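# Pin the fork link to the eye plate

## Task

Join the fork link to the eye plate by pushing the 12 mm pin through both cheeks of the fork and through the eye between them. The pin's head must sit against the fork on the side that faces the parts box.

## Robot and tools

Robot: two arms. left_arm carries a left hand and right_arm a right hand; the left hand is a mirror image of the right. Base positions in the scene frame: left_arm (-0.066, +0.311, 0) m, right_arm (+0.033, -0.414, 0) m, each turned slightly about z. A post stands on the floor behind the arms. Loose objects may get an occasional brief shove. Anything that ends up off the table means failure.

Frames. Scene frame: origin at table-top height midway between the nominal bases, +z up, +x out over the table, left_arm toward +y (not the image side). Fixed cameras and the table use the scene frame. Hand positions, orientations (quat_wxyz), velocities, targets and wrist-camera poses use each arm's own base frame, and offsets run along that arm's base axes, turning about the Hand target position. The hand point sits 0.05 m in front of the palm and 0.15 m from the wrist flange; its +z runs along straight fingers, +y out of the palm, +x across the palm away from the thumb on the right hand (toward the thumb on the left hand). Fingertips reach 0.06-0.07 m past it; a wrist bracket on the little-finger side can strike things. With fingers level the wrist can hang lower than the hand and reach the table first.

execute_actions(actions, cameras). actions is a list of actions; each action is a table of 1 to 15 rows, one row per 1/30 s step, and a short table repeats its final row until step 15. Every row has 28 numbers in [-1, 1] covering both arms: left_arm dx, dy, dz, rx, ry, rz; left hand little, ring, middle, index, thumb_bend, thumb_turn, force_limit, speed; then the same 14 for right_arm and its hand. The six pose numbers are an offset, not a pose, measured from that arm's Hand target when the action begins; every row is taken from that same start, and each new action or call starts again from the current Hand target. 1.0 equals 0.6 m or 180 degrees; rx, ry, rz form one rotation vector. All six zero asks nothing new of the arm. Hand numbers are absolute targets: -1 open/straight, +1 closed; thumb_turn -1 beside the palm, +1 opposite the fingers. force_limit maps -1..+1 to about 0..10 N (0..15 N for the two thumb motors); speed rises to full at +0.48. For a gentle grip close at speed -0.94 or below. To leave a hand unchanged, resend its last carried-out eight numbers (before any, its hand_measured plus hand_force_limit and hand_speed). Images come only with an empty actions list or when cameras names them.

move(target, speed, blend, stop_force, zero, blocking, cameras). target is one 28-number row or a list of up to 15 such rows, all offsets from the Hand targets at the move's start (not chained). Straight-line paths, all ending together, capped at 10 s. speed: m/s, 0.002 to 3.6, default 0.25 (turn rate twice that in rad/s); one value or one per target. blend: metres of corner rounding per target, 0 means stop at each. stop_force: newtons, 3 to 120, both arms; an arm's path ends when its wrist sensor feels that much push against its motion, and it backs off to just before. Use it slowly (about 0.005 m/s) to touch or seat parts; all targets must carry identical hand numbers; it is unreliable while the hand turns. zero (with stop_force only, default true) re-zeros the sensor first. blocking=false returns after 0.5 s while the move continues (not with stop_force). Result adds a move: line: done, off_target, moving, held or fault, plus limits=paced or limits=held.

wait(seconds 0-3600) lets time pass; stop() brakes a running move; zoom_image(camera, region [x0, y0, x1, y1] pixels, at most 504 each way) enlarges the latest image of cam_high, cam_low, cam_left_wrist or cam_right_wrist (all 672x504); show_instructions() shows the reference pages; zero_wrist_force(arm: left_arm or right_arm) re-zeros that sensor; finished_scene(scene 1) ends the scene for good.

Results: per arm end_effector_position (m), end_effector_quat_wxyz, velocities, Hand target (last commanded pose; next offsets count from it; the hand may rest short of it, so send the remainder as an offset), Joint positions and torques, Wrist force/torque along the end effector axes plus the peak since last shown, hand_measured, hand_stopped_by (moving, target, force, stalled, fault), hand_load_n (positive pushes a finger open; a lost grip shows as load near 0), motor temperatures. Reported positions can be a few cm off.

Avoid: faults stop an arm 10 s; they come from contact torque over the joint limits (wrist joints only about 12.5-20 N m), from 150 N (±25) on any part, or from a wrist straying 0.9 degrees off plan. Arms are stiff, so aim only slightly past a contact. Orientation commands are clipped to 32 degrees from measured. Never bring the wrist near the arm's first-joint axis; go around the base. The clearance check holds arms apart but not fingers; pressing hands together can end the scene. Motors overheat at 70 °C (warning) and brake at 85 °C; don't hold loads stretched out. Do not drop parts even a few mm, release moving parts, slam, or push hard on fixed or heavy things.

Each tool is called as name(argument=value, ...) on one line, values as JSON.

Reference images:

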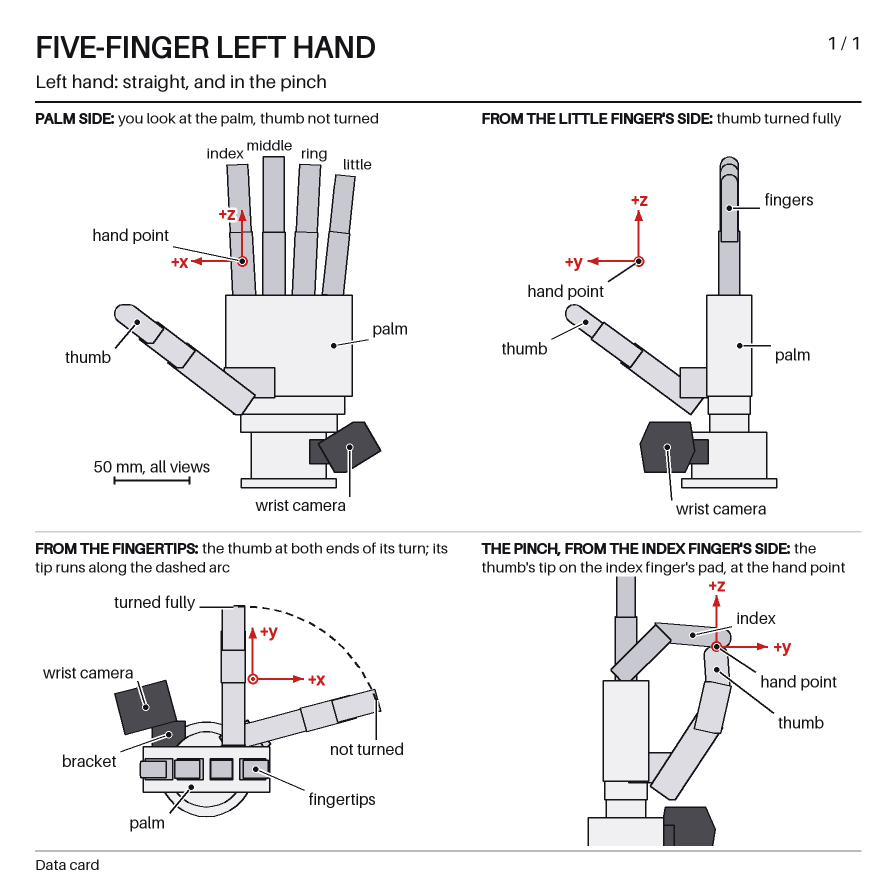

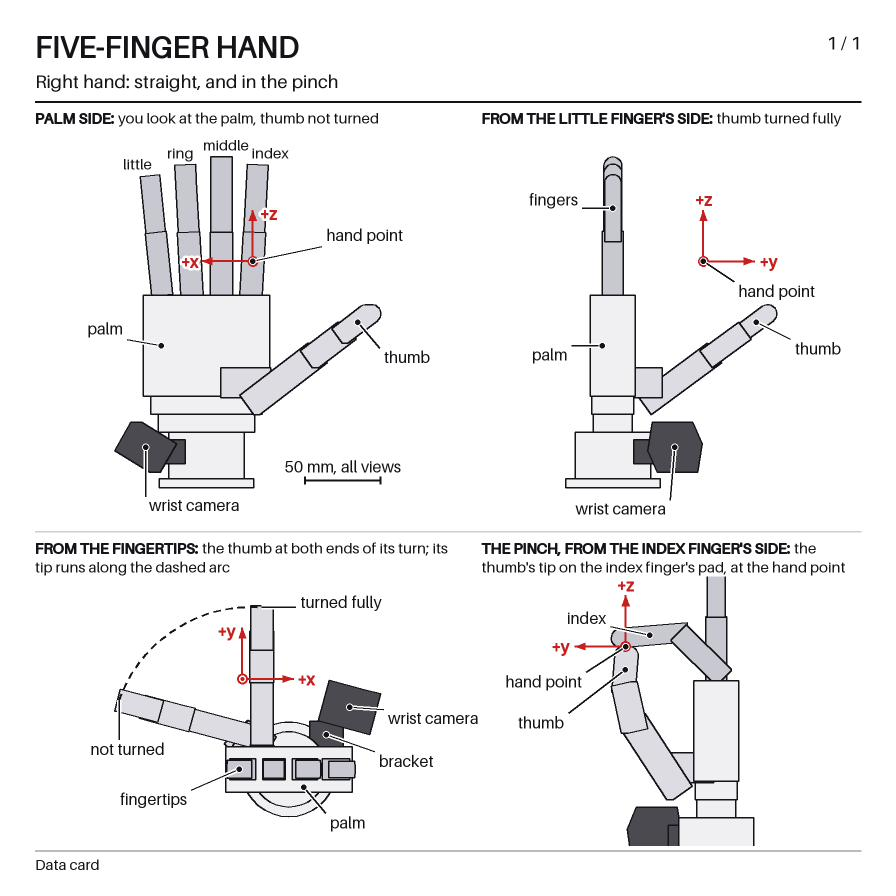

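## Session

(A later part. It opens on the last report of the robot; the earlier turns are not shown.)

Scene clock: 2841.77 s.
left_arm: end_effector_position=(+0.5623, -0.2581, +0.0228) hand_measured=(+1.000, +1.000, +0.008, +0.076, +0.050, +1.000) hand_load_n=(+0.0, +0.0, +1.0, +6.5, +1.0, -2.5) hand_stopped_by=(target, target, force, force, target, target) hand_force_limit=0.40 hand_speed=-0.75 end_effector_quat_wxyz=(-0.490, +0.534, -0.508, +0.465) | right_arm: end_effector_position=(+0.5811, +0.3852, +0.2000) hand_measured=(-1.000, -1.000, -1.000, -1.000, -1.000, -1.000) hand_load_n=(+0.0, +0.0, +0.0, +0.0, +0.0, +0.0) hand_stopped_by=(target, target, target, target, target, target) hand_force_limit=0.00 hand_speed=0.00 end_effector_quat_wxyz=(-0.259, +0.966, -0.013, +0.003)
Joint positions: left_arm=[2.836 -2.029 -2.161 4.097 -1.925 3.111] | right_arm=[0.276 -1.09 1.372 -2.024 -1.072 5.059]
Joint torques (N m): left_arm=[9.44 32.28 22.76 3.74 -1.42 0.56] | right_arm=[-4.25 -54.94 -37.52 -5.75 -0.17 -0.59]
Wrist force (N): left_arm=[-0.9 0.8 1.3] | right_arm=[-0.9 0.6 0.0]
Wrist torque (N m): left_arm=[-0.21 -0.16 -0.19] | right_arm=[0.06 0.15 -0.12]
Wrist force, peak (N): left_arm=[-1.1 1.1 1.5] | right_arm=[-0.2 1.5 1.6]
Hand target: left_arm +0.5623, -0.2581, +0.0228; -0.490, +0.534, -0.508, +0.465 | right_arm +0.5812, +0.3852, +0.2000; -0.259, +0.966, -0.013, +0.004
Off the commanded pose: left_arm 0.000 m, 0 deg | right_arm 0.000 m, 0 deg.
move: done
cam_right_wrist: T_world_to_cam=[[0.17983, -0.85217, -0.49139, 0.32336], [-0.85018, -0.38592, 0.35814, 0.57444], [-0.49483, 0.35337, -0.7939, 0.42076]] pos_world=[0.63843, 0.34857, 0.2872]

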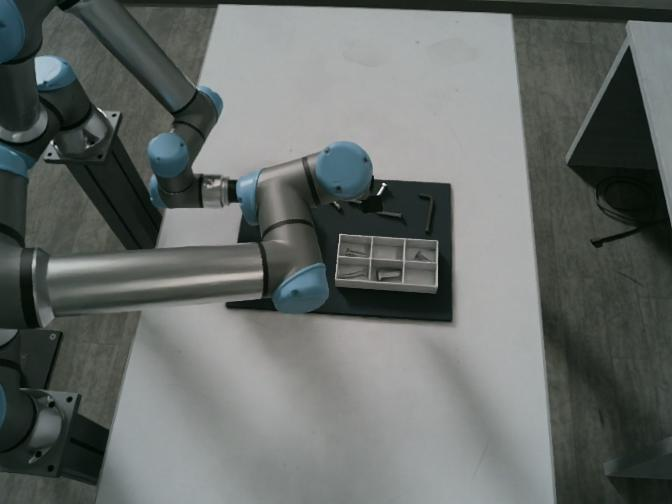

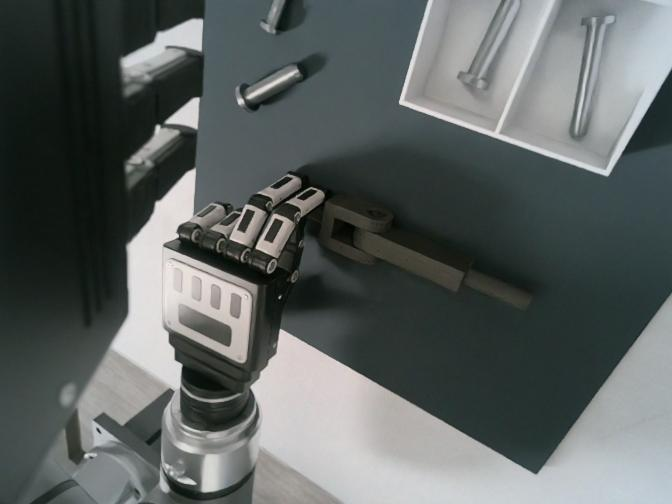

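move(target=[0,0,0,0,0,0,1,1,0.3,0.3,0.05,1,0.4,-0.75,0.0,-0.03,-0.13,0,0,0,-1,-1,-1,-1,-1,-1,0,0], speed=0.1, cameras=["cam_right_wrist"])

zoom_image(camera="cam_right_wrist", region=[280, 150, 420, 255])

Scene clock: 3174.63 s.
left_arm: end_effector_position=(+0.5623, -0.2581, +0.0228) hand_measured=(+1.000, +1.000, +0.008, +0.076, +0.050, +1.000) hand_load_n=(+0.0, +0.0, +1.0, +6.5, +1.5, -2.5) hand_stopped_by=(target, target, force, force, target, target) hand_force_limit=0.40 hand_speed=-0.75 end_effector_quat_wxyz=(-0.490, +0.534, -0.508, +0.465) | right_arm: end_effector_position=(+0.5811, +0.3671, +0.1219) hand_measured=(-1.000, -1.000, -1.000, -1.000, -1.000, -1.000) hand_load_n=(+0.0, +0.0, +0.0, +0.0, +0.0, +0.0) hand_stopped_by=(target, target, target, target, target, target) hand_force_limit=0.00 hand_speed=0.00 end_effector_quat_wxyz=(-0.259, +0.966, -0.013, +0.003)
Joint positions: left_arm=[2.836 -2.029 -2.161 4.097 -1.925 3.111] | right_arm=[0.25 -1.041 1.507 -2.193 -1.068 5.029]
Joint torques (N m): left_arm=[8.91 31.04 24.2 3.68 -1.2 0.89] | right_arm=[5.93 -69.27 -38.12 -2.76 2.31 0.75]
Wrist force (N): left_arm=[-0.9 0.9 1.3] | right_arm=[-0.4 0.5 0.0]
Wrist torque (N m): left_arm=[-0.18 -0.16 -0.19] | right_arm=[0.06 0.08 0.03]
Wrist force, peak (N): left_arm=[-1.1 1.1 1.5] | right_arm=[-0.5 1.2 0.8]
Hand target: left_arm +0.5623, -0.2581, +0.0228; -0.490, +0.534, -0.508, +0.465 | right_arm +0.5812, +0.3672, +0.1220; -0.259, +0.966, -0.013, +0.004
Off the commanded pose: left_arm 0.000 m, 0 deg | right_arm 0.000 m, 0 deg.
move: done
cam_right_wrist: T_world_to_cam=[[0.17969, -0.85216, -0.49147, 0.26964], [-0.85019, -0.38585, 0.35818, 0.59549], [-0.49485, 0.35348, -0.79383, 0.36516]] pos_world=[0.63853, 0.33047, 0.2091]

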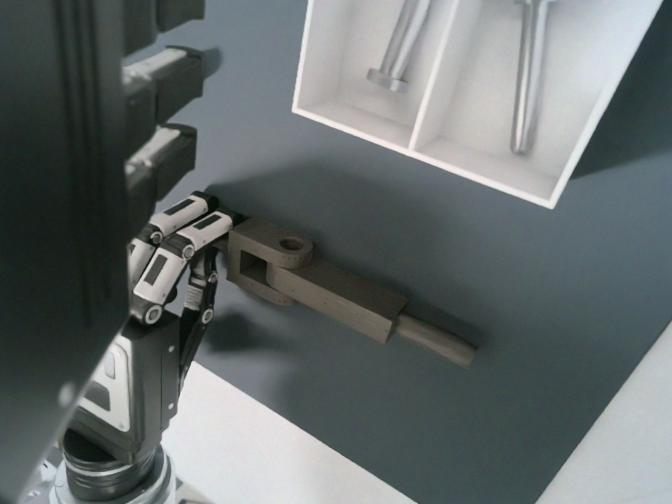

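Scaled by 3.600 from the camera's image (finer frame: 960x720).

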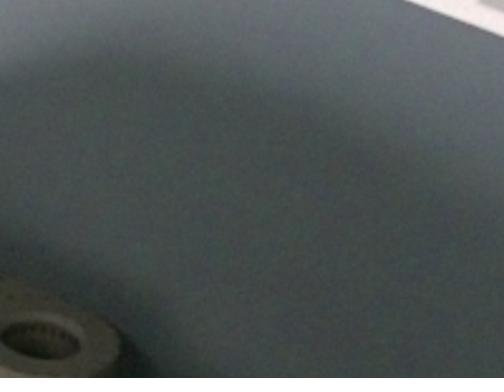

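zoom_image(camera="cam_right_wrist", region=[220, 205, 332, 317])

zoom_image(camera="cam_right_wrist", region=[260, 220, 324, 284])

Scaled by 4.500 from the camera's image (finer frame: 960x720).

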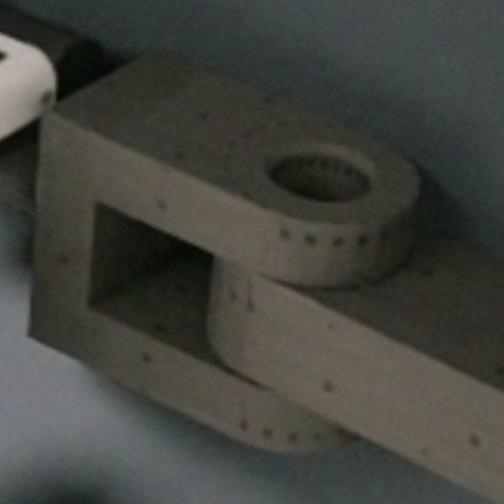

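Scaled by 7.875 from the camera's image (finer frame: 960x720).

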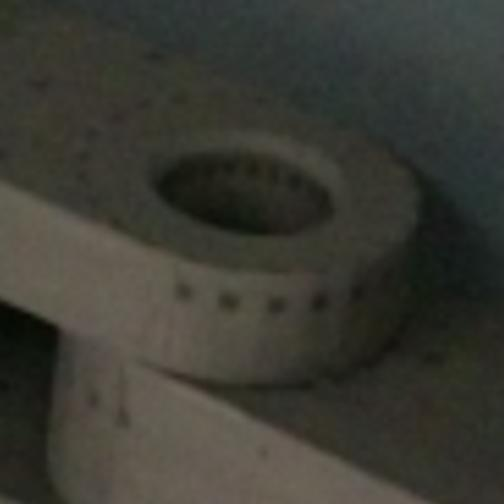

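zoom_image(camera="cam_right_wrist", region=[260, 255, 292, 287])

zoom_image(camera="cam_right_wrist", region=[268, 240, 318, 275])

Scaled by 15.750 from the camera's image (finer frame: 960x720).

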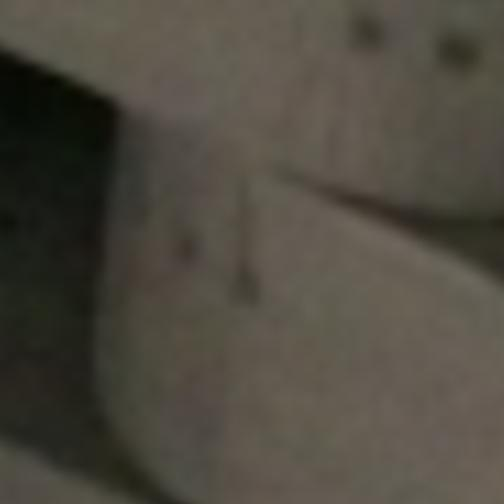

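Scaled by 10.080 from the camera's image (finer frame: 960x720).

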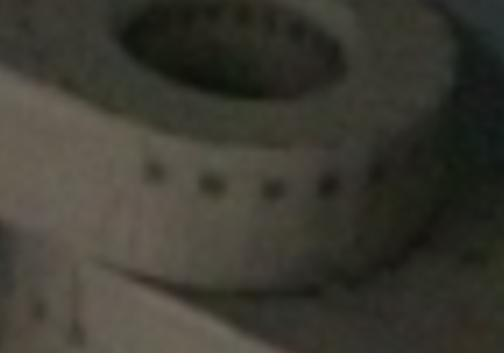

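zoom_image(camera="cam_right_wrist", region=[262, 280, 312, 315])

Scaled by 10.080 from the camera's image (finer frame: 960x720).

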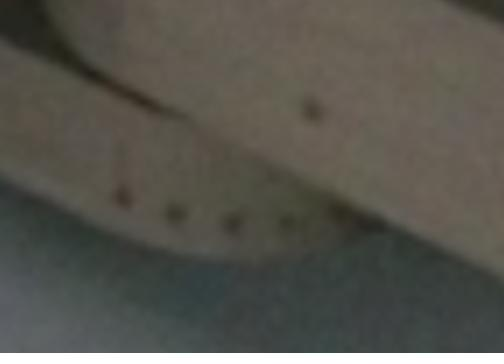

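move(target=[0,0.002,0,0,0,0,1,1,0.3,0.3,0.05,1,0.4,-0.75,0,0,0,0,0,0,-1,-1,-1,-1,-1,-1,0,0], speed=0.01, cameras=["cam_right_wrist"])

zoom_image(camera="cam_right_wrist", region=[268, 240, 318, 275])

zoom_image(camera="cam_right_wrist", region=[262, 280, 312, 315])

Scene clock: 3305.77 s.
left_arm: end_effector_position=(+0.5624, -0.2568, +0.0228) hand_measured=(+1.000, +1.000, +0.008, +0.076, +0.050, +1.000) hand_load_n=(+0.0, +0.0, +1.0, +6.5, +1.5, -2.0) hand_stopped_by=(target, target, force, force, target, target) hand_force_limit=0.40 hand_speed=-0.75 end_effector_quat_wxyz=(-0.490, +0.534, -0.508, +0.465) | right_arm: end_effector_position=(+0.5812, +0.3672, +0.1220) hand_measured=(-1.000, -1.000, -1.000, -1.000, -1.000, -1.000) hand_load_n=(+0.0, +0.0, +0.0, +0.0, +0.0, -0.5) hand_stopped_by=(target, target, target, target, target, target) hand_force_limit=0.00 hand_speed=0.00 end_effector_quat_wxyz=(-0.259, +0.966, -0.013, +0.004)
Joint positions: left_arm=[2.84 -2.028 -2.163 4.099 -1.922 3.111] | right_arm=[0.25 -1.041 1.507 -2.194 -1.068 5.029]
Joint torques (N m): left_arm=[-12 46.39 13.99 2.29 -1.32 1.86] | right_arm=[5.9 -69.34 -39.71 -6.07 -0.2 0.75]
Wrist force (N): left_arm=[-0.2 0.3 1.4] | right_arm=[-0.6 0.3 0.0]
Wrist torque (N m): left_arm=[-0.20 -0.15 -0.20] | right_arm=[0.01 0.11 0.01]
Wrist force, peak (N): left_arm=[-0.9 1.2 1.6] | right_arm=[-0.5 1.1 0.0]
Hand target: left_arm +0.5623, -0.2569, +0.0228; -0.490, +0.534, -0.508, +0.465 | right_arm +0.5812, +0.3672, +0.1220; -0.259, +0.966, -0.013, +0.004
Off the commanded pose: left_arm 0.000 m, 0 deg | right_arm 0.000 m, 0 deg.
move: done
cam_right_wrist: T_world_to_cam=[[0.17987, -0.85212, -0.49146, 0.26964], [-0.85027, -0.38592, 0.35793, 0.59562], [-0.49467, 0.35349, -0.79395, 0.36511]] pos_world=[0.63853, 0.33057, 0.2092]

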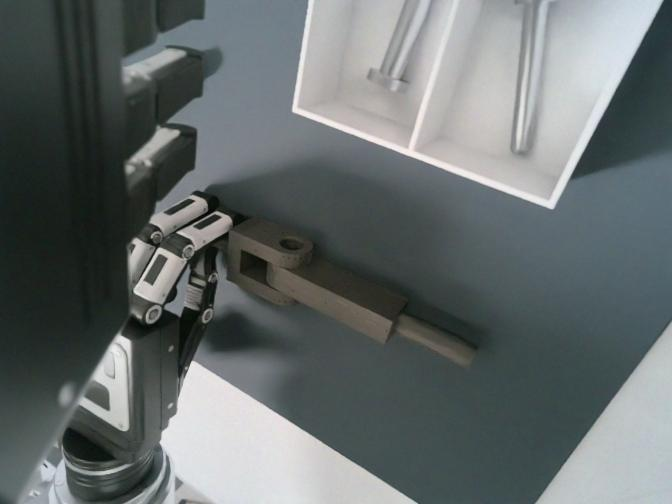

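Scaled by 10.080 from the camera's image (finer frame: 960x720).

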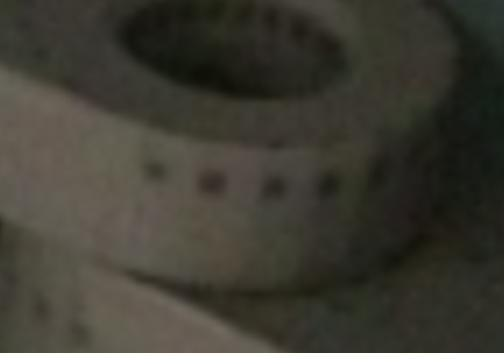

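Scaled by 10.080 from the camera's image (finer frame: 960x720).

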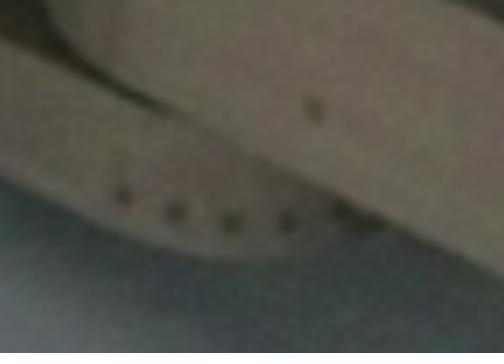

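move(target=[0,0.0015,0,0,0,0,1,1,0.3,0.3,0.05,1,0.4,-0.75,0,0,0,0,0,0,-1,-1,-1,-1,-1,-1,0,0], speed=0.01, cameras=["cam_right_wrist"])

zoom_image(camera="cam_right_wrist", region=[268, 240, 318, 275])

Scene clock: 3312.17 s.
left_arm: end_effector_position=(+0.5623, -0.2561, +0.0228) hand_measured=(+1.000, +1.000, +0.008, +0.076, +0.050, +1.000) hand_load_n=(+0.0, +0.0, +1.0, +6.5, +1.5, -2.0) hand_stopped_by=(target, target, force, force, target, target) hand_force_limit=0.40 hand_speed=-0.75 end_effector_quat_wxyz=(-0.490, +0.534, -0.508, +0.465) | right_arm: end_effector_position=(+0.5812, +0.3672, +0.1220) hand_measured=(-1.000, -1.000, -1.000, -1.000, -1.000, -1.000) hand_load_n=(+0.0, +0.0, +0.0, +0.0, +0.0, +0.0) hand_stopped_by=(target, target, target, target, target, target) hand_force_limit=0.00 hand_speed=0.00 end_effector_quat_wxyz=(-0.259, +0.966, -0.013, +0.004)
Joint positions: left_arm=[2.842 -2.027 -2.165 4.099 -1.919 3.112] | right_arm=[0.25 -1.041 1.507 -2.194 -1.068 5.029]
Joint torques (N m): left_arm=[9.92 36.74 9.16 4.29 -1.26 2.1] | right_arm=[6.1 -68.94 -39.93 -5.32 -0.12 0.71]
Wrist force (N): left_arm=[0.1 0.4 1.8] | right_arm=[-0.6 0.2 -0.1]
Wrist torque (N m): left_arm=[-0.24 -0.17 -0.18] | right_arm=[0.00 0.12 0.00]
Wrist force, peak (N): left_arm=[-0.8 0.3 1.8] | right_arm=[-0.5 0.8 -0.1]
Hand target: left_arm +0.5623, -0.2560, +0.0228; -0.490, +0.534, -0.508, +0.465 | right_arm +0.5812, +0.3672, +0.1220; -0.259, +0.966, -0.013, +0.004
Off the commanded pose: left_arm 0.000 m, 0 deg | right_arm 0.000 m, 0 deg.
move: done
cam_right_wrist: T_world_to_cam=[[0.17987, -0.85212, -0.49146, 0.26964], [-0.85027, -0.38592, 0.35793, 0.59562], [-0.49467, 0.35349, -0.79395, 0.36511]] pos_world=[0.63853, 0.33057, 0.2092]

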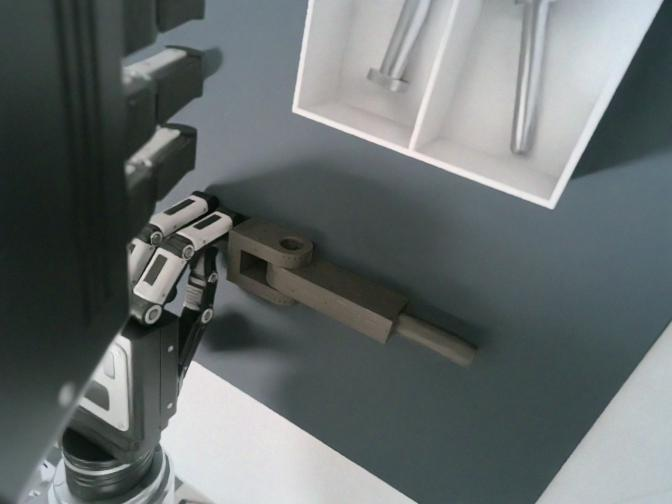

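Scaled by 10.080 from the camera's image (finer frame: 960x720).

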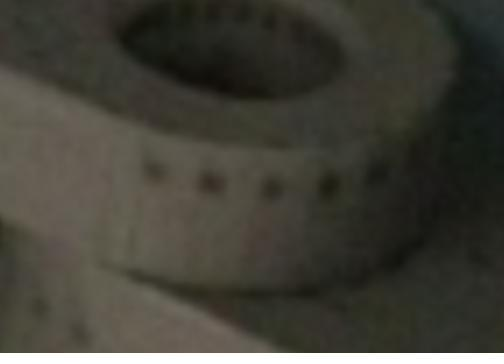

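execute_actions(actions=[])

Scene clock: 3341.80 s.
left_arm: end_effector_position=(+0.5623, -0.2560, +0.0228) hand_measured=(+1.000, +1.000, +0.008, +0.076, +0.050, +1.000) hand_load_n=(+0.0, +0.0, +1.0, +6.5, +1.0, -2.0) hand_stopped_by=(target, target, force, force, target, target) hand_force_limit=0.40 hand_speed=-0.75 end_effector_quat_wxyz=(-0.490, +0.534, -0.508, +0.465) | right_arm: end_effector_position=(+0.5812, +0.3672, +0.1220) hand_measured=(-1.000, -1.000, -1.000, -1.000, -1.000, -1.000) hand_load_n=(+0.0, +0.0, +0.0, +0.0, +0.0, +0.0) hand_stopped_by=(target, target, target, target, target, target) hand_force_limit=0.00 hand_speed=0.00 end_effector_quat_wxyz=(-0.259, +0.966, -0.013, +0.004)
Joint positions: left_arm=[2.842 -2.027 -2.165 4.099 -1.919 3.112] | right_arm=[0.25 -1.041 1.507 -2.194 -1.068 5.029]
Joint velocities: within noise
Joint torques (N m): left_arm=[11.99 26.25 21.35 4.34 -1.18 1.89] | right_arm=[6.22 -68.33 -40.06 -4.86 -0.01 0.68]
Motor temperatures (°C): left_arm=[26 27 28 35 29 29] | right_arm=[25 30 30 30 30 32]
Wrist force (N): left_arm=[0.1 0.4 1.6] | right_arm=[-0.7 0.6 0.0]
Wrist torque (N m): left_arm=[-0.23 -0.16 -0.19] | right_arm=[0.05 0.12 0.02]
Wrist force, peak (N): left_arm=[0.2 0.4 1.7] | right_arm=[-0.7 0.7 0.1]
Hand target: left_arm +0.5623, -0.2560, +0.0228; -0.490, +0.534, -0.508, +0.465 | right_arm +0.5812, +0.3672, +0.1220; -0.259, +0.966, -0.013, +0.004
Off the commanded pose: left_arm 0.000 m, 0 deg | right_arm 0.000 m, 0 deg.
camera_calibration:
cam_left_wrist: T_world_to_cam=[[0.04231, -0.28265, 0.95829, -0.12325], [-0.52007, -0.82519, -0.22043, 0.07936], [0.85308, -0.48905, -0.18191, -0.48922]] pos_world=[0.46383, -0.2086, 0.04661]
cam_right_wrist: T_world_to_cam=[[0.17987, -0.85212, -0.49146, 0.26964], [-0.85027, -0.38592, 0.35793, 0.59562], [-0.49467, 0.35349, -0.79395, 0.36511]] pos_world=[0.63853, 0.33057, 0.2092]

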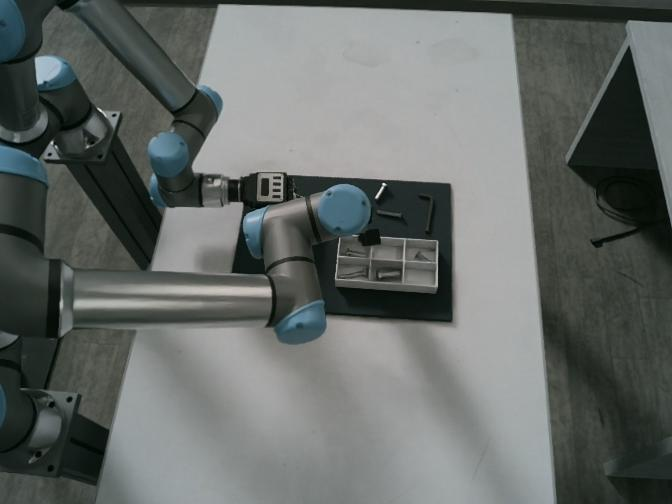

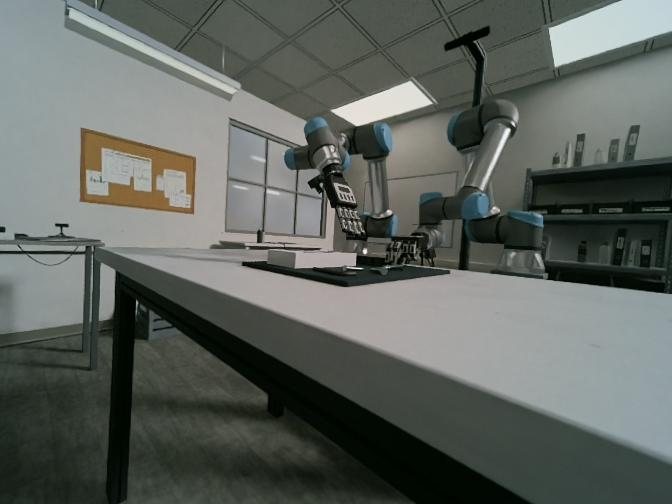

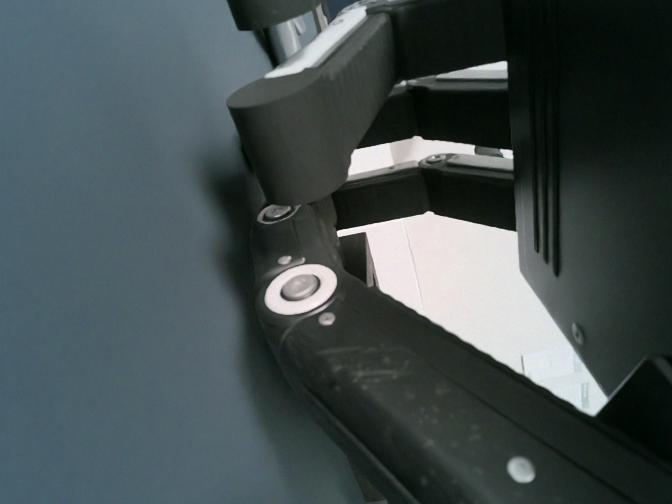

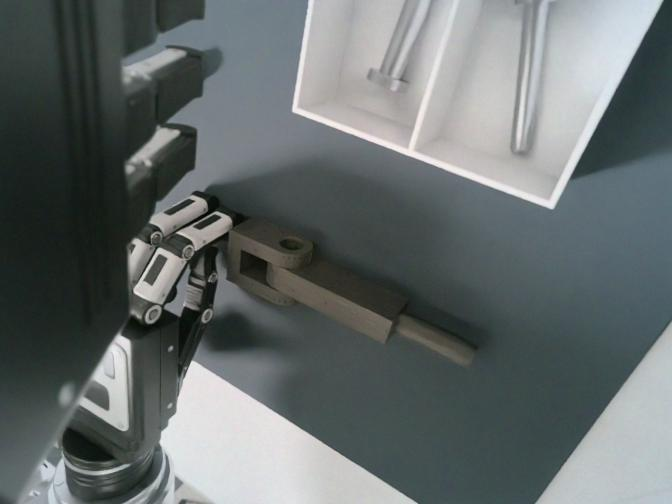

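move(target=[0,0.0013,0,0,0,0,1,1,0.3,0.3,0.05,1,0.4,-0.75,0,0,0,0,0,0,-1,-1,-1,-1,-1,-1,0,0], speed=0.02, cameras=["cam_right_wrist"])

zoom_image(camera="cam_right_wrist", region=[268, 240, 318, 275])

Scene clock: 3348.17 s.
left_arm: end_effector_position=(+0.5624, -0.2551, +0.0228) hand_measured=(+1.000, +1.000, +0.008, +0.076, +0.050, +1.000) hand_load_n=(+0.0, +0.0, +1.0, +6.5, +1.5, -2.0) hand_stopped_by=(target, target, force, force, target, target) hand_force_limit=0.40 hand_speed=-0.75 end_effector_quat_wxyz=(-0.490, +0.534, -0.508, +0.465) | right_arm: end_effector_position=(+0.5812, +0.3672, +0.1220) hand_measured=(-1.000, -1.000, -1.000, -1.000, -1.000, -1.000) hand_load_n=(+0.0, +0.0, +0.0, +0.0, +0.0, +0.0) hand_stopped_by=(target, target, target, target, target, target) hand_force_limit=0.00 hand_speed=0.00 end_effector_quat_wxyz=(-0.259, +0.966, -0.013, +0.004)
Joint positions: left_arm=[2.844 -2.026 -2.166 4.1 -1.917 3.112] | right_arm=[0.25 -1.041 1.507 -2.194 -1.068 5.029]
Joint torques (N m): left_arm=[-12.09 46.74 7.21 1.91 -1.21 1.54] | right_arm=[5.75 -67.44 -39.74 -4.14 -0.04 0.56]
Wrist force (N): left_arm=[0.1 0.2 1.4] | right_arm=[-0.6 0.4 -0.3]
Wrist torque (N m): left_arm=[-0.21 -0.17 -0.19] | right_arm=[0.06 0.13 0.02]
Wrist force, peak (N): left_arm=[0.1 0.4 1.7] | right_arm=[-0.5 0.9 0.1]
Hand target: left_arm +0.5623, -0.2552, +0.0228; -0.490, +0.534, -0.508, +0.465 | right_arm +0.5812, +0.3672, +0.1220; -0.259, +0.966, -0.013, +0.004
Off the commanded pose: left_arm 0.000 m, 0 deg | right_arm 0.000 m, 0 deg.
move: done
cam_right_wrist: T_world_to_cam=[[0.17987, -0.85212, -0.49146, 0.26964], [-0.85027, -0.38592, 0.35793, 0.59562], [-0.49467, 0.35349, -0.79395, 0.36511]] pos_world=[0.63853, 0.33057, 0.2092]

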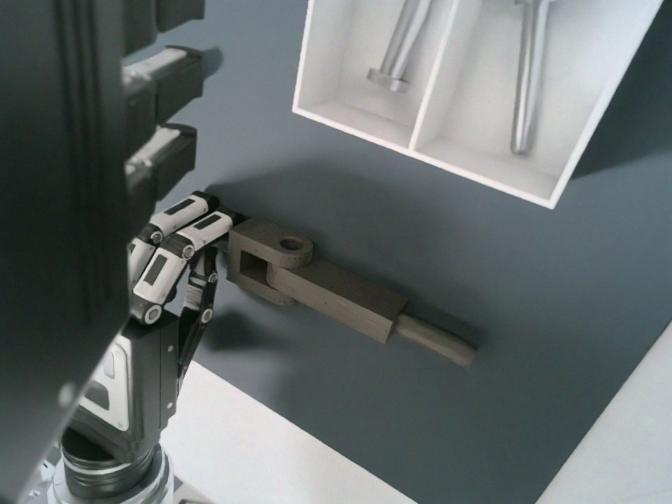

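Scaled by 10.080 from the camera's image (finer frame: 960x720).

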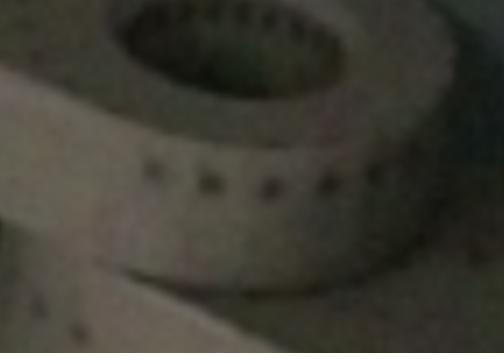

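move(target=[0,0.0013,0,0,0,0,1,1,0.3,0.3,0.05,1,0.4,-0.75,0,0,0,0,0,0,-1,-1,-1,-1,-1,-1,0,0], speed=0.02, cameras=["cam_right_wrist"])

zoom_image(camera="cam_right_wrist", region=[268, 240, 318, 275])

Scene clock: 3356.00 s.
left_arm: end_effector_position=(+0.5623, -0.2545, +0.0228) hand_measured=(+1.000, +1.000, +0.008, +0.076, +0.050, +1.000) hand_load_n=(+0.0, +0.0, +1.0, +7.0, +1.5, -2.0) hand_stopped_by=(target, target, force, force, target, target) hand_force_limit=0.40 hand_speed=-0.75 end_effector_quat_wxyz=(-0.490, +0.534, -0.509, +0.465) | right_arm: end_effector_position=(+0.5812, +0.3672, +0.1220) hand_measured=(-1.000, -1.000, -1.000, -1.000, -1.000, -1.000) hand_load_n=(+0.0, +0.0, +0.0, +0.0, +0.0, +0.0) hand_stopped_by=(target, target, target, target, target, target) hand_force_limit=0.00 hand_speed=0.00 end_effector_quat_wxyz=(-0.259, +0.966, -0.013, +0.004)
Joint positions: left_arm=[2.846 -2.026 -2.168 4.101 -1.915 3.112] | right_arm=[0.25 -1.041 1.507 -2.194 -1.068 5.029]
Joint torques (N m): left_arm=[12 35.99 21.53 4.17 -1.24 1.76] | right_arm=[6.02 -67.46 -39.62 -3.47 0.07 0.5]
Wrist force (N): left_arm=[0.2 -0.2 1.7] | right_arm=[-0.2 0.4 -0.2]
Wrist torque (N m): left_arm=[-0.25 -0.18 -0.17] | right_arm=[0.05 0.06 0.03]
Wrist force, peak (N): left_arm=[0.2 -0.4 1.9] | right_arm=[-0.9 0.7 0.0]
Hand target: left_arm +0.5623, -0.2545, +0.0228; -0.490, +0.534, -0.508, +0.465 | right_arm +0.5812, +0.3672, +0.1220; -0.259, +0.966, -0.013, +0.004
Off the commanded pose: left_arm 0.000 m, 0 deg | right_arm 0.000 m, 0 deg.
move: done
cam_right_wrist: T_world_to_cam=[[0.17987, -0.85212, -0.49146, 0.26964], [-0.85027, -0.38592, 0.35793, 0.59562], [-0.49467, 0.35349, -0.79395, 0.36511]] pos_world=[0.63853, 0.33057, 0.2092]

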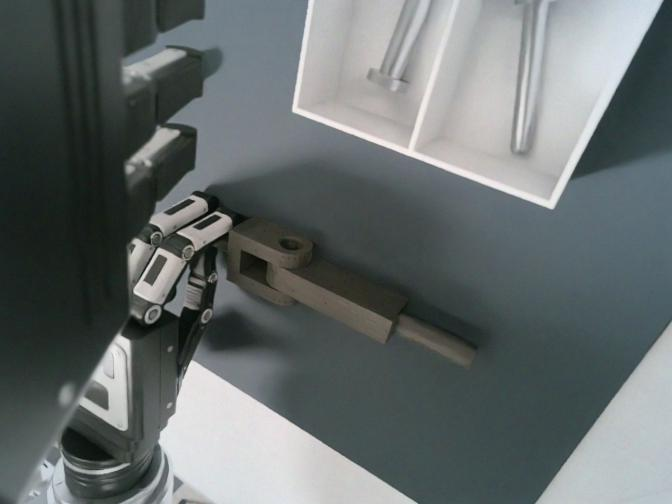

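Scaled by 10.080 from the camera's image (finer frame: 960x720).

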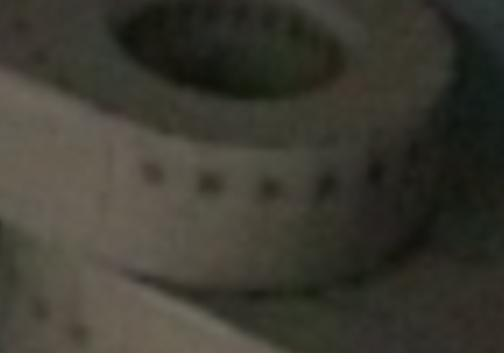

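move(target=[0,0.0013,0,0,0,0,1,1,0.3,0.3,0.05,1,0.4,-0.75,0,0,0,0,0,0,-1,-1,-1,-1,-1,-1,0,0], speed=0.02, cameras=["cam_right_wrist"])

zoom_image(camera="cam_right_wrist", region=[268, 240, 318, 275])

Scene clock: 3361.07 s.
left_arm: end_effector_position=(+0.5624, -0.2536, +0.0228) hand_measured=(+1.000, +1.000, +0.008, +0.076, +0.050, +1.000) hand_load_n=(+0.5, +0.5, +1.0, +6.5, +1.5, -2.0) hand_stopped_by=(target, target, force, force, target, target) hand_force_limit=0.40 hand_speed=-0.75 end_effector_quat_wxyz=(-0.490, +0.534, -0.508, +0.465) | right_arm: end_effector_position=(+0.5812, +0.3672, +0.1220) hand_measured=(-1.000, -1.000, -1.000, -1.000, -1.000, -1.000) hand_load_n=(+0.0, +0.0, +0.0, -0.5, +0.0, +0.0) hand_stopped_by=(target, target, target, target, target, target) hand_force_limit=0.00 hand_speed=0.00 end_effector_quat_wxyz=(-0.259, +0.966, -0.013, +0.004)
Joint positions: left_arm=[2.848 -2.025 -2.169 4.102 -1.913 3.112] | right_arm=[0.25 -1.041 1.507 -2.194 -1.068 5.029]
Joint torques (N m): left_arm=[-10.51 45.57 6.89 1.92 -2.2 1.43] | right_arm=[5.73 -66.37 -39.92 -2.82 0.18 0.48]
Wrist force (N): left_arm=[1.8 0.0 1.4] | right_arm=[-0.5 0.4 -0.2]
Wrist torque (N m): left_arm=[-0.24 -0.16 -0.18] | right_arm=[0.05 0.11 0.01]
Wrist force, peak (N): left_arm=[2.3 -0.5 1.4] | right_arm=[-0.9 0.5 0.1]
Hand target: left_arm +0.5623, -0.2537, +0.0228; -0.490, +0.534, -0.508, +0.465 | right_arm +0.5812, +0.3672, +0.1220; -0.259, +0.966, -0.013, +0.004
Off the commanded pose: left_arm 0.000 m, 0 deg | right_arm 0.000 m, 0 deg.
move: done
cam_right_wrist: T_world_to_cam=[[0.17987, -0.85212, -0.49146, 0.26964], [-0.85027, -0.38592, 0.35793, 0.59562], [-0.49467, 0.35349, -0.79395, 0.36511]] pos_world=[0.63853, 0.33057, 0.2092]

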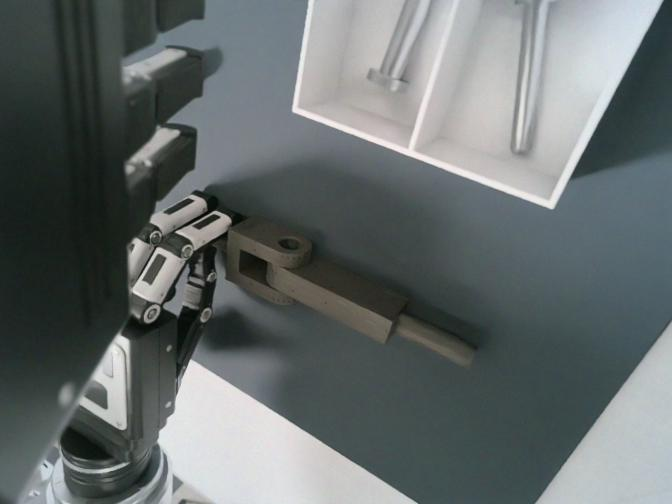

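Scaled by 10.080 from the camera's image (finer frame: 960x720).

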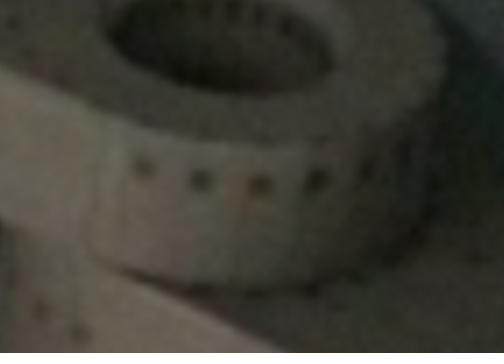

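move(target=[0,-0.0008,0,0,0,0,1,1,-0.15,-0.15,-0.15,1,0.4,-0.75,0,0,0,0,0,0,-1,-1,-1,-1,-1,-1,0,0], speed=0.02, cameras=["cam_right_wrist", "cam_left_wrist"])

zoom_image(camera="cam_right_wrist", region=[268, 240, 318, 275])

Scene clock: 3372.80 s.
left_arm: end_effector_position=(+0.5623, -0.2542, +0.0228) hand_measured=(+1.000, +1.000, -0.150, -0.150, -0.150, +1.000) hand_load_n=(+0.0, +0.0, +0.0, +0.0, +0.0, +0.0) hand_stopped_by=(target, target, target, target, target, target) hand_force_limit=0.40 hand_speed=-0.75 end_effector_quat_wxyz=(-0.490, +0.534, -0.508, +0.465) | right_arm: end_effector_position=(+0.5812, +0.3672, +0.1220) hand_measured=(-1.000, -1.000, -1.000, -1.000, -1.000, -1.000) hand_load_n=(+0.0, +0.0, +0.0, +0.0, +0.0, +0.0) hand_stopped_by=(target, target, target, target, target, target) hand_force_limit=0.00 hand_speed=0.00 end_effector_quat_wxyz=(-0.259, +0.966, -0.013, +0.004)
Joint positions: left_arm=[2.846 -2.025 -2.168 4.101 -1.915 3.112] | right_arm=[0.25 -1.041 1.507 -2.194 -1.068 5.029]
Joint torques (N m): left_arm=[11.13 27.48 24.97 2.66 1.38 -1.51] | right_arm=[6.2 -65.77 -39.99 -2.14 0.11 0.4]
Wrist force (N): left_arm=[-0.8 -0.1 0.9] | right_arm=[-0.7 0.4 -0.2]
Wrist torque (N m): left_arm=[-0.24 -0.06 -0.24] | right_arm=[0.05 0.13 0.01]
Wrist force, peak (N): left_arm=[2.1 0.1 1.4] | right_arm=[-0.8 0.7 -0.2]
Hand target: left_arm +0.5623, -0.2542, +0.0228; -0.490, +0.534, -0.508, +0.465 | right_arm +0.5812, +0.3672, +0.1220; -0.259, +0.966, -0.013, +0.004
Off the commanded pose: left_arm 0.000 m, 0 deg | right_arm 0.000 m, 0 deg.
move: done
cam_left_wrist: T_world_to_cam=[[0.04228, -0.28264, 0.95829, -0.1227], [-0.52018, -0.82512, -0.22041, 0.08099], [0.85301, -0.48917, -0.18191, -0.48828]] pos_world=[0.46383, -0.2067, 0.04661]
cam_right_wrist: T_world_to_cam=[[0.17987, -0.85212, -0.49146, 0.26964], [-0.85027, -0.38592, 0.35793, 0.59562], [-0.49467, 0.35349, -0.79395, 0.36511]] pos_world=[0.63853, 0.33057, 0.2092]
Images, in order (width x height): cam_left_wrist 672x504, cam_right_wrist 672x504.

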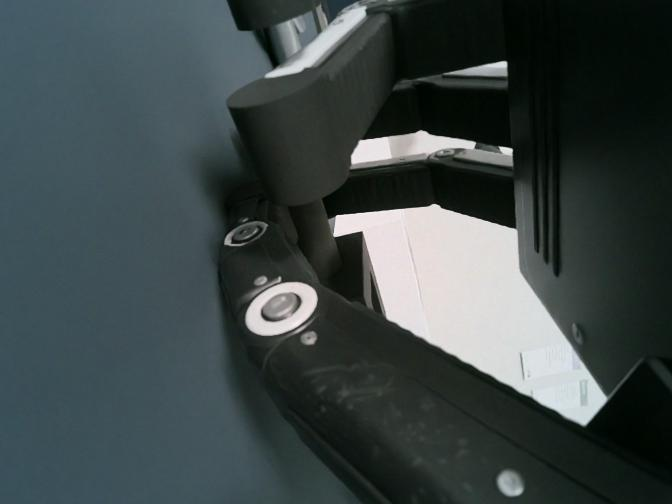

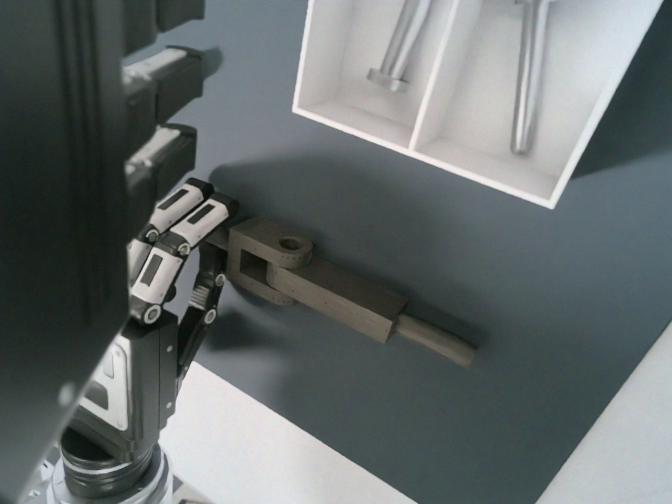

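Scaled by 10.080 from the camera's image (finer frame: 960x720).

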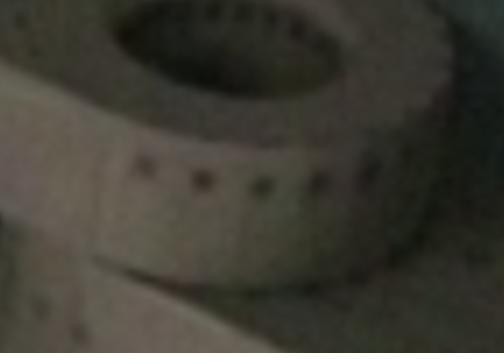

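move(target=[[0,0,0,0,0,0,1,1,-0.25,-0.25,-0.25,1,0.4,-0.5,0,0,0,0,0,0,-1,-1,-1,-1,-1,-1,0,0],[0,0,0.15,0,0,0,1,1,-0.25,-0.25,-0.25,1,0.4,-0.5,0,0,0,0,0,0,-1,-1,-1,-1,-1,-1,0,0]], speed=[0.05,0.08], cameras=["cam_right_wrist", "cam_left_wrist"])

zoom_image(camera="cam_right_wrist", region=[268, 240, 318, 275])

Scene clock: 3384.60 s.
left_arm: end_effector_position=(+0.5624, -0.2542, +0.1128) hand_measured=(+1.000, +1.000, -0.250, -0.250, -0.248, +1.000) hand_load_n=(+0.0, +0.0, +0.0, +0.0, +0.0, +0.0) hand_stopped_by=(target, target, target, target, target, target) hand_force_limit=0.40 hand_speed=-0.50 end_effector_quat_wxyz=(-0.490, +0.534, -0.508, +0.465) | right_arm: end_effector_position=(+0.5812, +0.3672, +0.1220) hand_measured=(-1.000, -1.000, -1.000, -1.000, -1.000, -1.000) hand_load_n=(+0.0, +0.0, +0.0, +0.0, +0.0, +0.0) hand_stopped_by=(target, target, target, target, target, target) hand_force_limit=0.00 hand_speed=0.00 end_effector_quat_wxyz=(-0.259, +0.966, -0.013, +0.004)
Joint positions: left_arm=[2.846 -1.824 -2.113 3.845 -1.915 3.112] | right_arm=[0.25 -1.041 1.507 -2.194 -1.068 5.029]
Joint torques (N m): left_arm=[5.35 32.05 11.78 3.01 0.36 -2.27] | right_arm=[5.9 -64.79 -40.19 -1.98 0.22 0.31]
Wrist force (N): left_arm=[-0.7 0.2 1.0] | right_arm=[-0.4 0.2 0.0]
Wrist torque (N m): left_arm=[-0.22 -0.06 -0.25] | right_arm=[-0.01 0.09 0.01]
Wrist force, peak (N): left_arm=[-0.1 -4.9 2.6] | right_arm=[-0.8 0.7 0.1]
Hand target: left_arm +0.5623, -0.2542, +0.1128; -0.490, +0.534, -0.508, +0.465 | right_arm +0.5812, +0.3672, +0.1220; -0.259, +0.966, -0.013, +0.004
Off the commanded pose: left_arm 0.000 m, 0 deg | right_arm 0.000 m, 0 deg.
move: done
cam_left_wrist: T_world_to_cam=[[0.04209, -0.28264, 0.9583, -0.20886], [-0.52003, -0.82518, -0.22053, 0.10076], [0.85311, -0.48907, -0.18171, -0.47196]] pos_world=[0.46383, -0.2067, 0.13661]
cam_right_wrist: T_world_to_cam=[[0.17987, -0.85212, -0.49146, 0.26964], [-0.85027, -0.38592, 0.35793, 0.59562], [-0.49467, 0.35349, -0.79395, 0.36511]] pos_world=[0.63853, 0.33057, 0.2092]
Images, in order (width x height): cam_left_wrist 672x504, cam_right_wrist 672x504.

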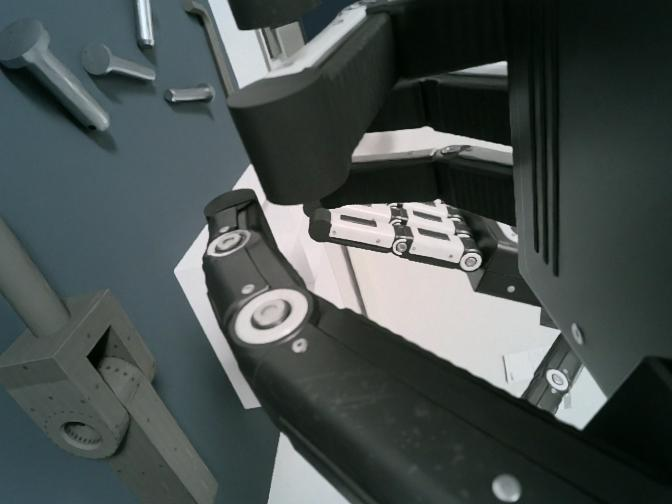

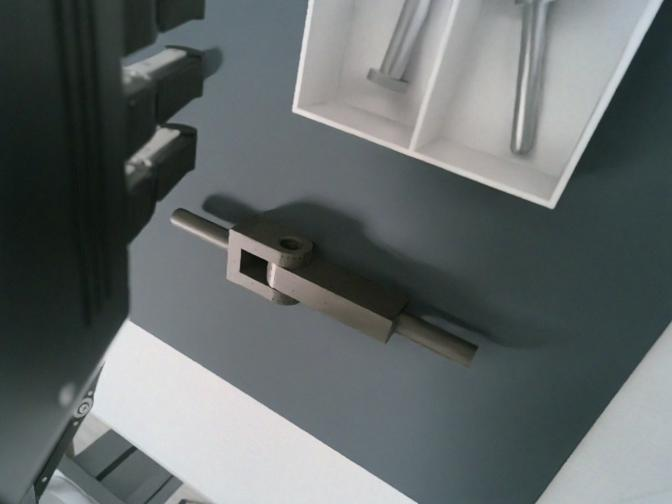

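Scaled by 10.080 from the camera's image (finer frame: 960x720).

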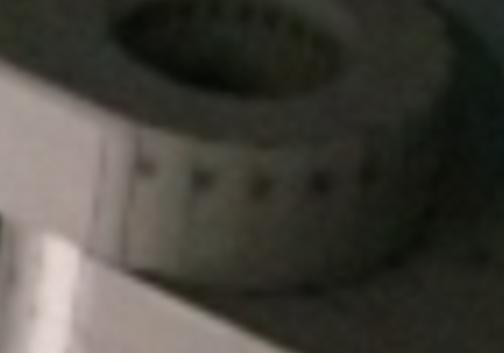

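zoom_image(camera="cam_right_wrist", region=[262, 222, 322, 264])

zoom_image(camera="cam_right_wrist", region=[220, 210, 340, 310])

Scaled by 8.400 from the camera's image (finer frame: 960x720).

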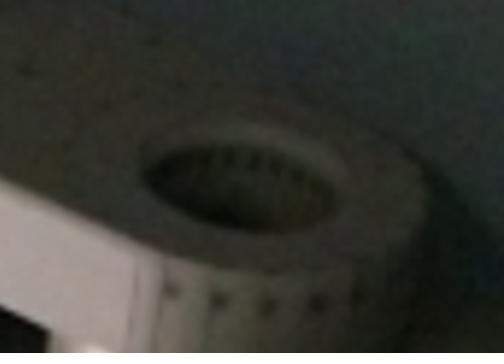

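Scaled by 4.200 from the camera's image (finer frame: 960x720).

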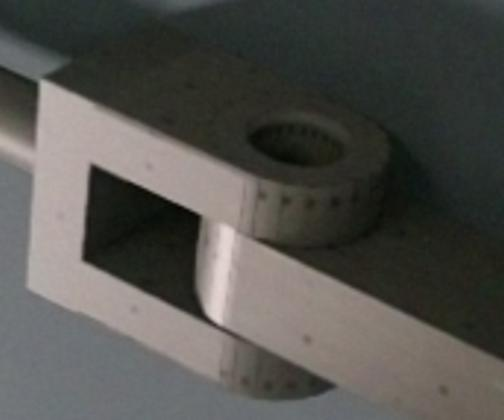

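zoom_image(camera="cam_left_wrist", region=[0, 380, 140, 500])

Scaled by 3.600 from the camera's image (finer frame: 960x720).

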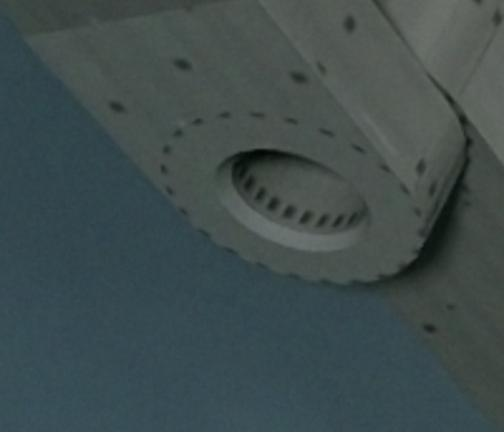

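move(target=[[0,0,0,0,0,0,-1,-1,-1,-1,-1,-1,0.4,0.2,0,0,0,0,0,0,-1,-1,-1,-1,-1,-1,0,0],[-0.0492,-0.0683,0,0,0,0.15,-1,-1,-1,-1,-1,-1,0.4,0.2,0,0,0,0,0,0,-1,-1,-1,-1,-1,-1,0,0]], speed=[0.1,0.15], cameras=["cam_left_wrist", "cam_high"])

Scene clock: 3440.63 s.
left_arm: end_effector_position=(+0.5328, -0.2952, +0.1127) hand_measured=(-1.000, -1.000, -1.000, -1.000, -1.000, -1.000) hand_load_n=(+0.0, +0.0, +0.0, +0.0, +0.0, -0.5) hand_stopped_by=(target, target, target, target, target, target) hand_force_limit=0.40 hand_speed=0.20 end_effector_quat_wxyz=(-0.585, +0.638, -0.370, +0.338) | right_arm: end_effector_position=(+0.5812, +0.3672, +0.1220) hand_measured=(-1.000, -1.000, -1.000, -1.000, -1.000, -1.000) hand_load_n=(+0.0, +0.0, +0.0, +0.0, +0.0, +0.0) hand_stopped_by=(target, target, target, target, target, target) hand_force_limit=0.00 hand_speed=0.00 end_effector_quat_wxyz=(-0.259, +0.966, -0.013, +0.004)
Joint positions: left_arm=[2.508 -2.047 -1.78 3.615 -2.717 2.949] | right_arm=[0.25 -1.041 1.507 -2.194 -1.068 5.029]
Joint torques (N m): left_arm=[11.11 47.78 21.73 0.71 -2.45 1.64] | right_arm=[6.01 -64.31 -40.04 -1.92 0.29 0.31]
Wrist force (N): left_arm=[-0.9 0.1 1.3] | right_arm=[-0.4 0.6 0.1]
Wrist torque (N m): left_arm=[-0.26 -0.06 -0.26] | right_arm=[0.05 0.08 0.02]
Wrist force, peak (N): left_arm=[-1.4 -0.1 1.2] | right_arm=[-0.9 0.5 0.0]
Hand target: left_arm +0.5328, -0.2951, +0.1128; -0.585, +0.638, -0.370, +0.338 | right_arm +0.5812, +0.3672, +0.1220; -0.259, +0.966, -0.013, +0.004
Off the commanded pose: left_arm 0.000 m, 0 deg | right_arm 0.000 m, 0 deg.
move: done
cam_left_wrist: T_world_to_cam=[[0.16593, -0.2327, 0.95829, -0.27034], [-0.08913, -0.97132, -0.22044, -0.22128], [0.9821, -0.04883, -0.18191, -0.40555]] pos_world=[0.42343, -0.29765, 0.1365]
Images, in order (width x height): cam_high 672x504, cam_left_wrist 672x504.

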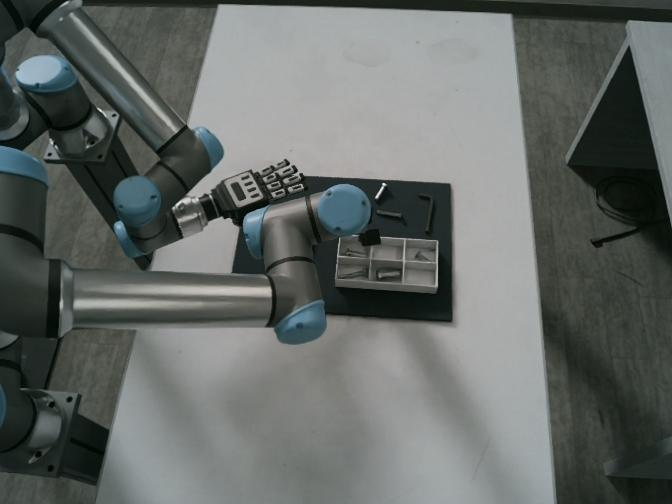

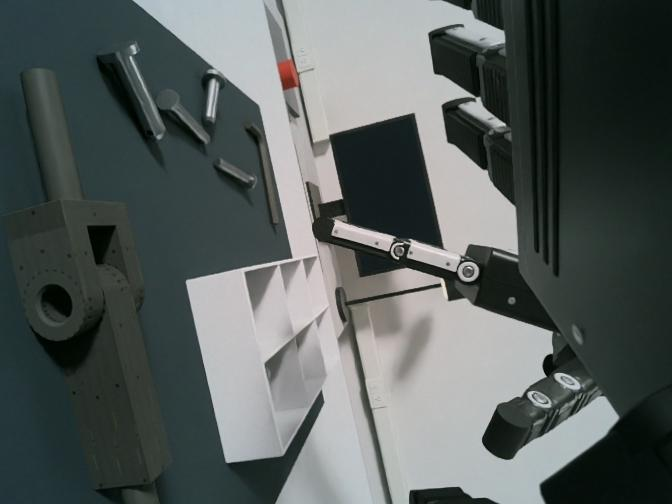

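zoom_image(camera="cam_left_wrist", region=[0, 240, 140, 360])

Scaled by 3.600 from the camera's image (finer frame: 960x720).

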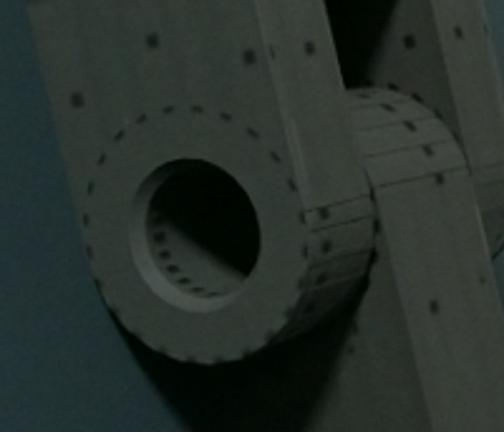

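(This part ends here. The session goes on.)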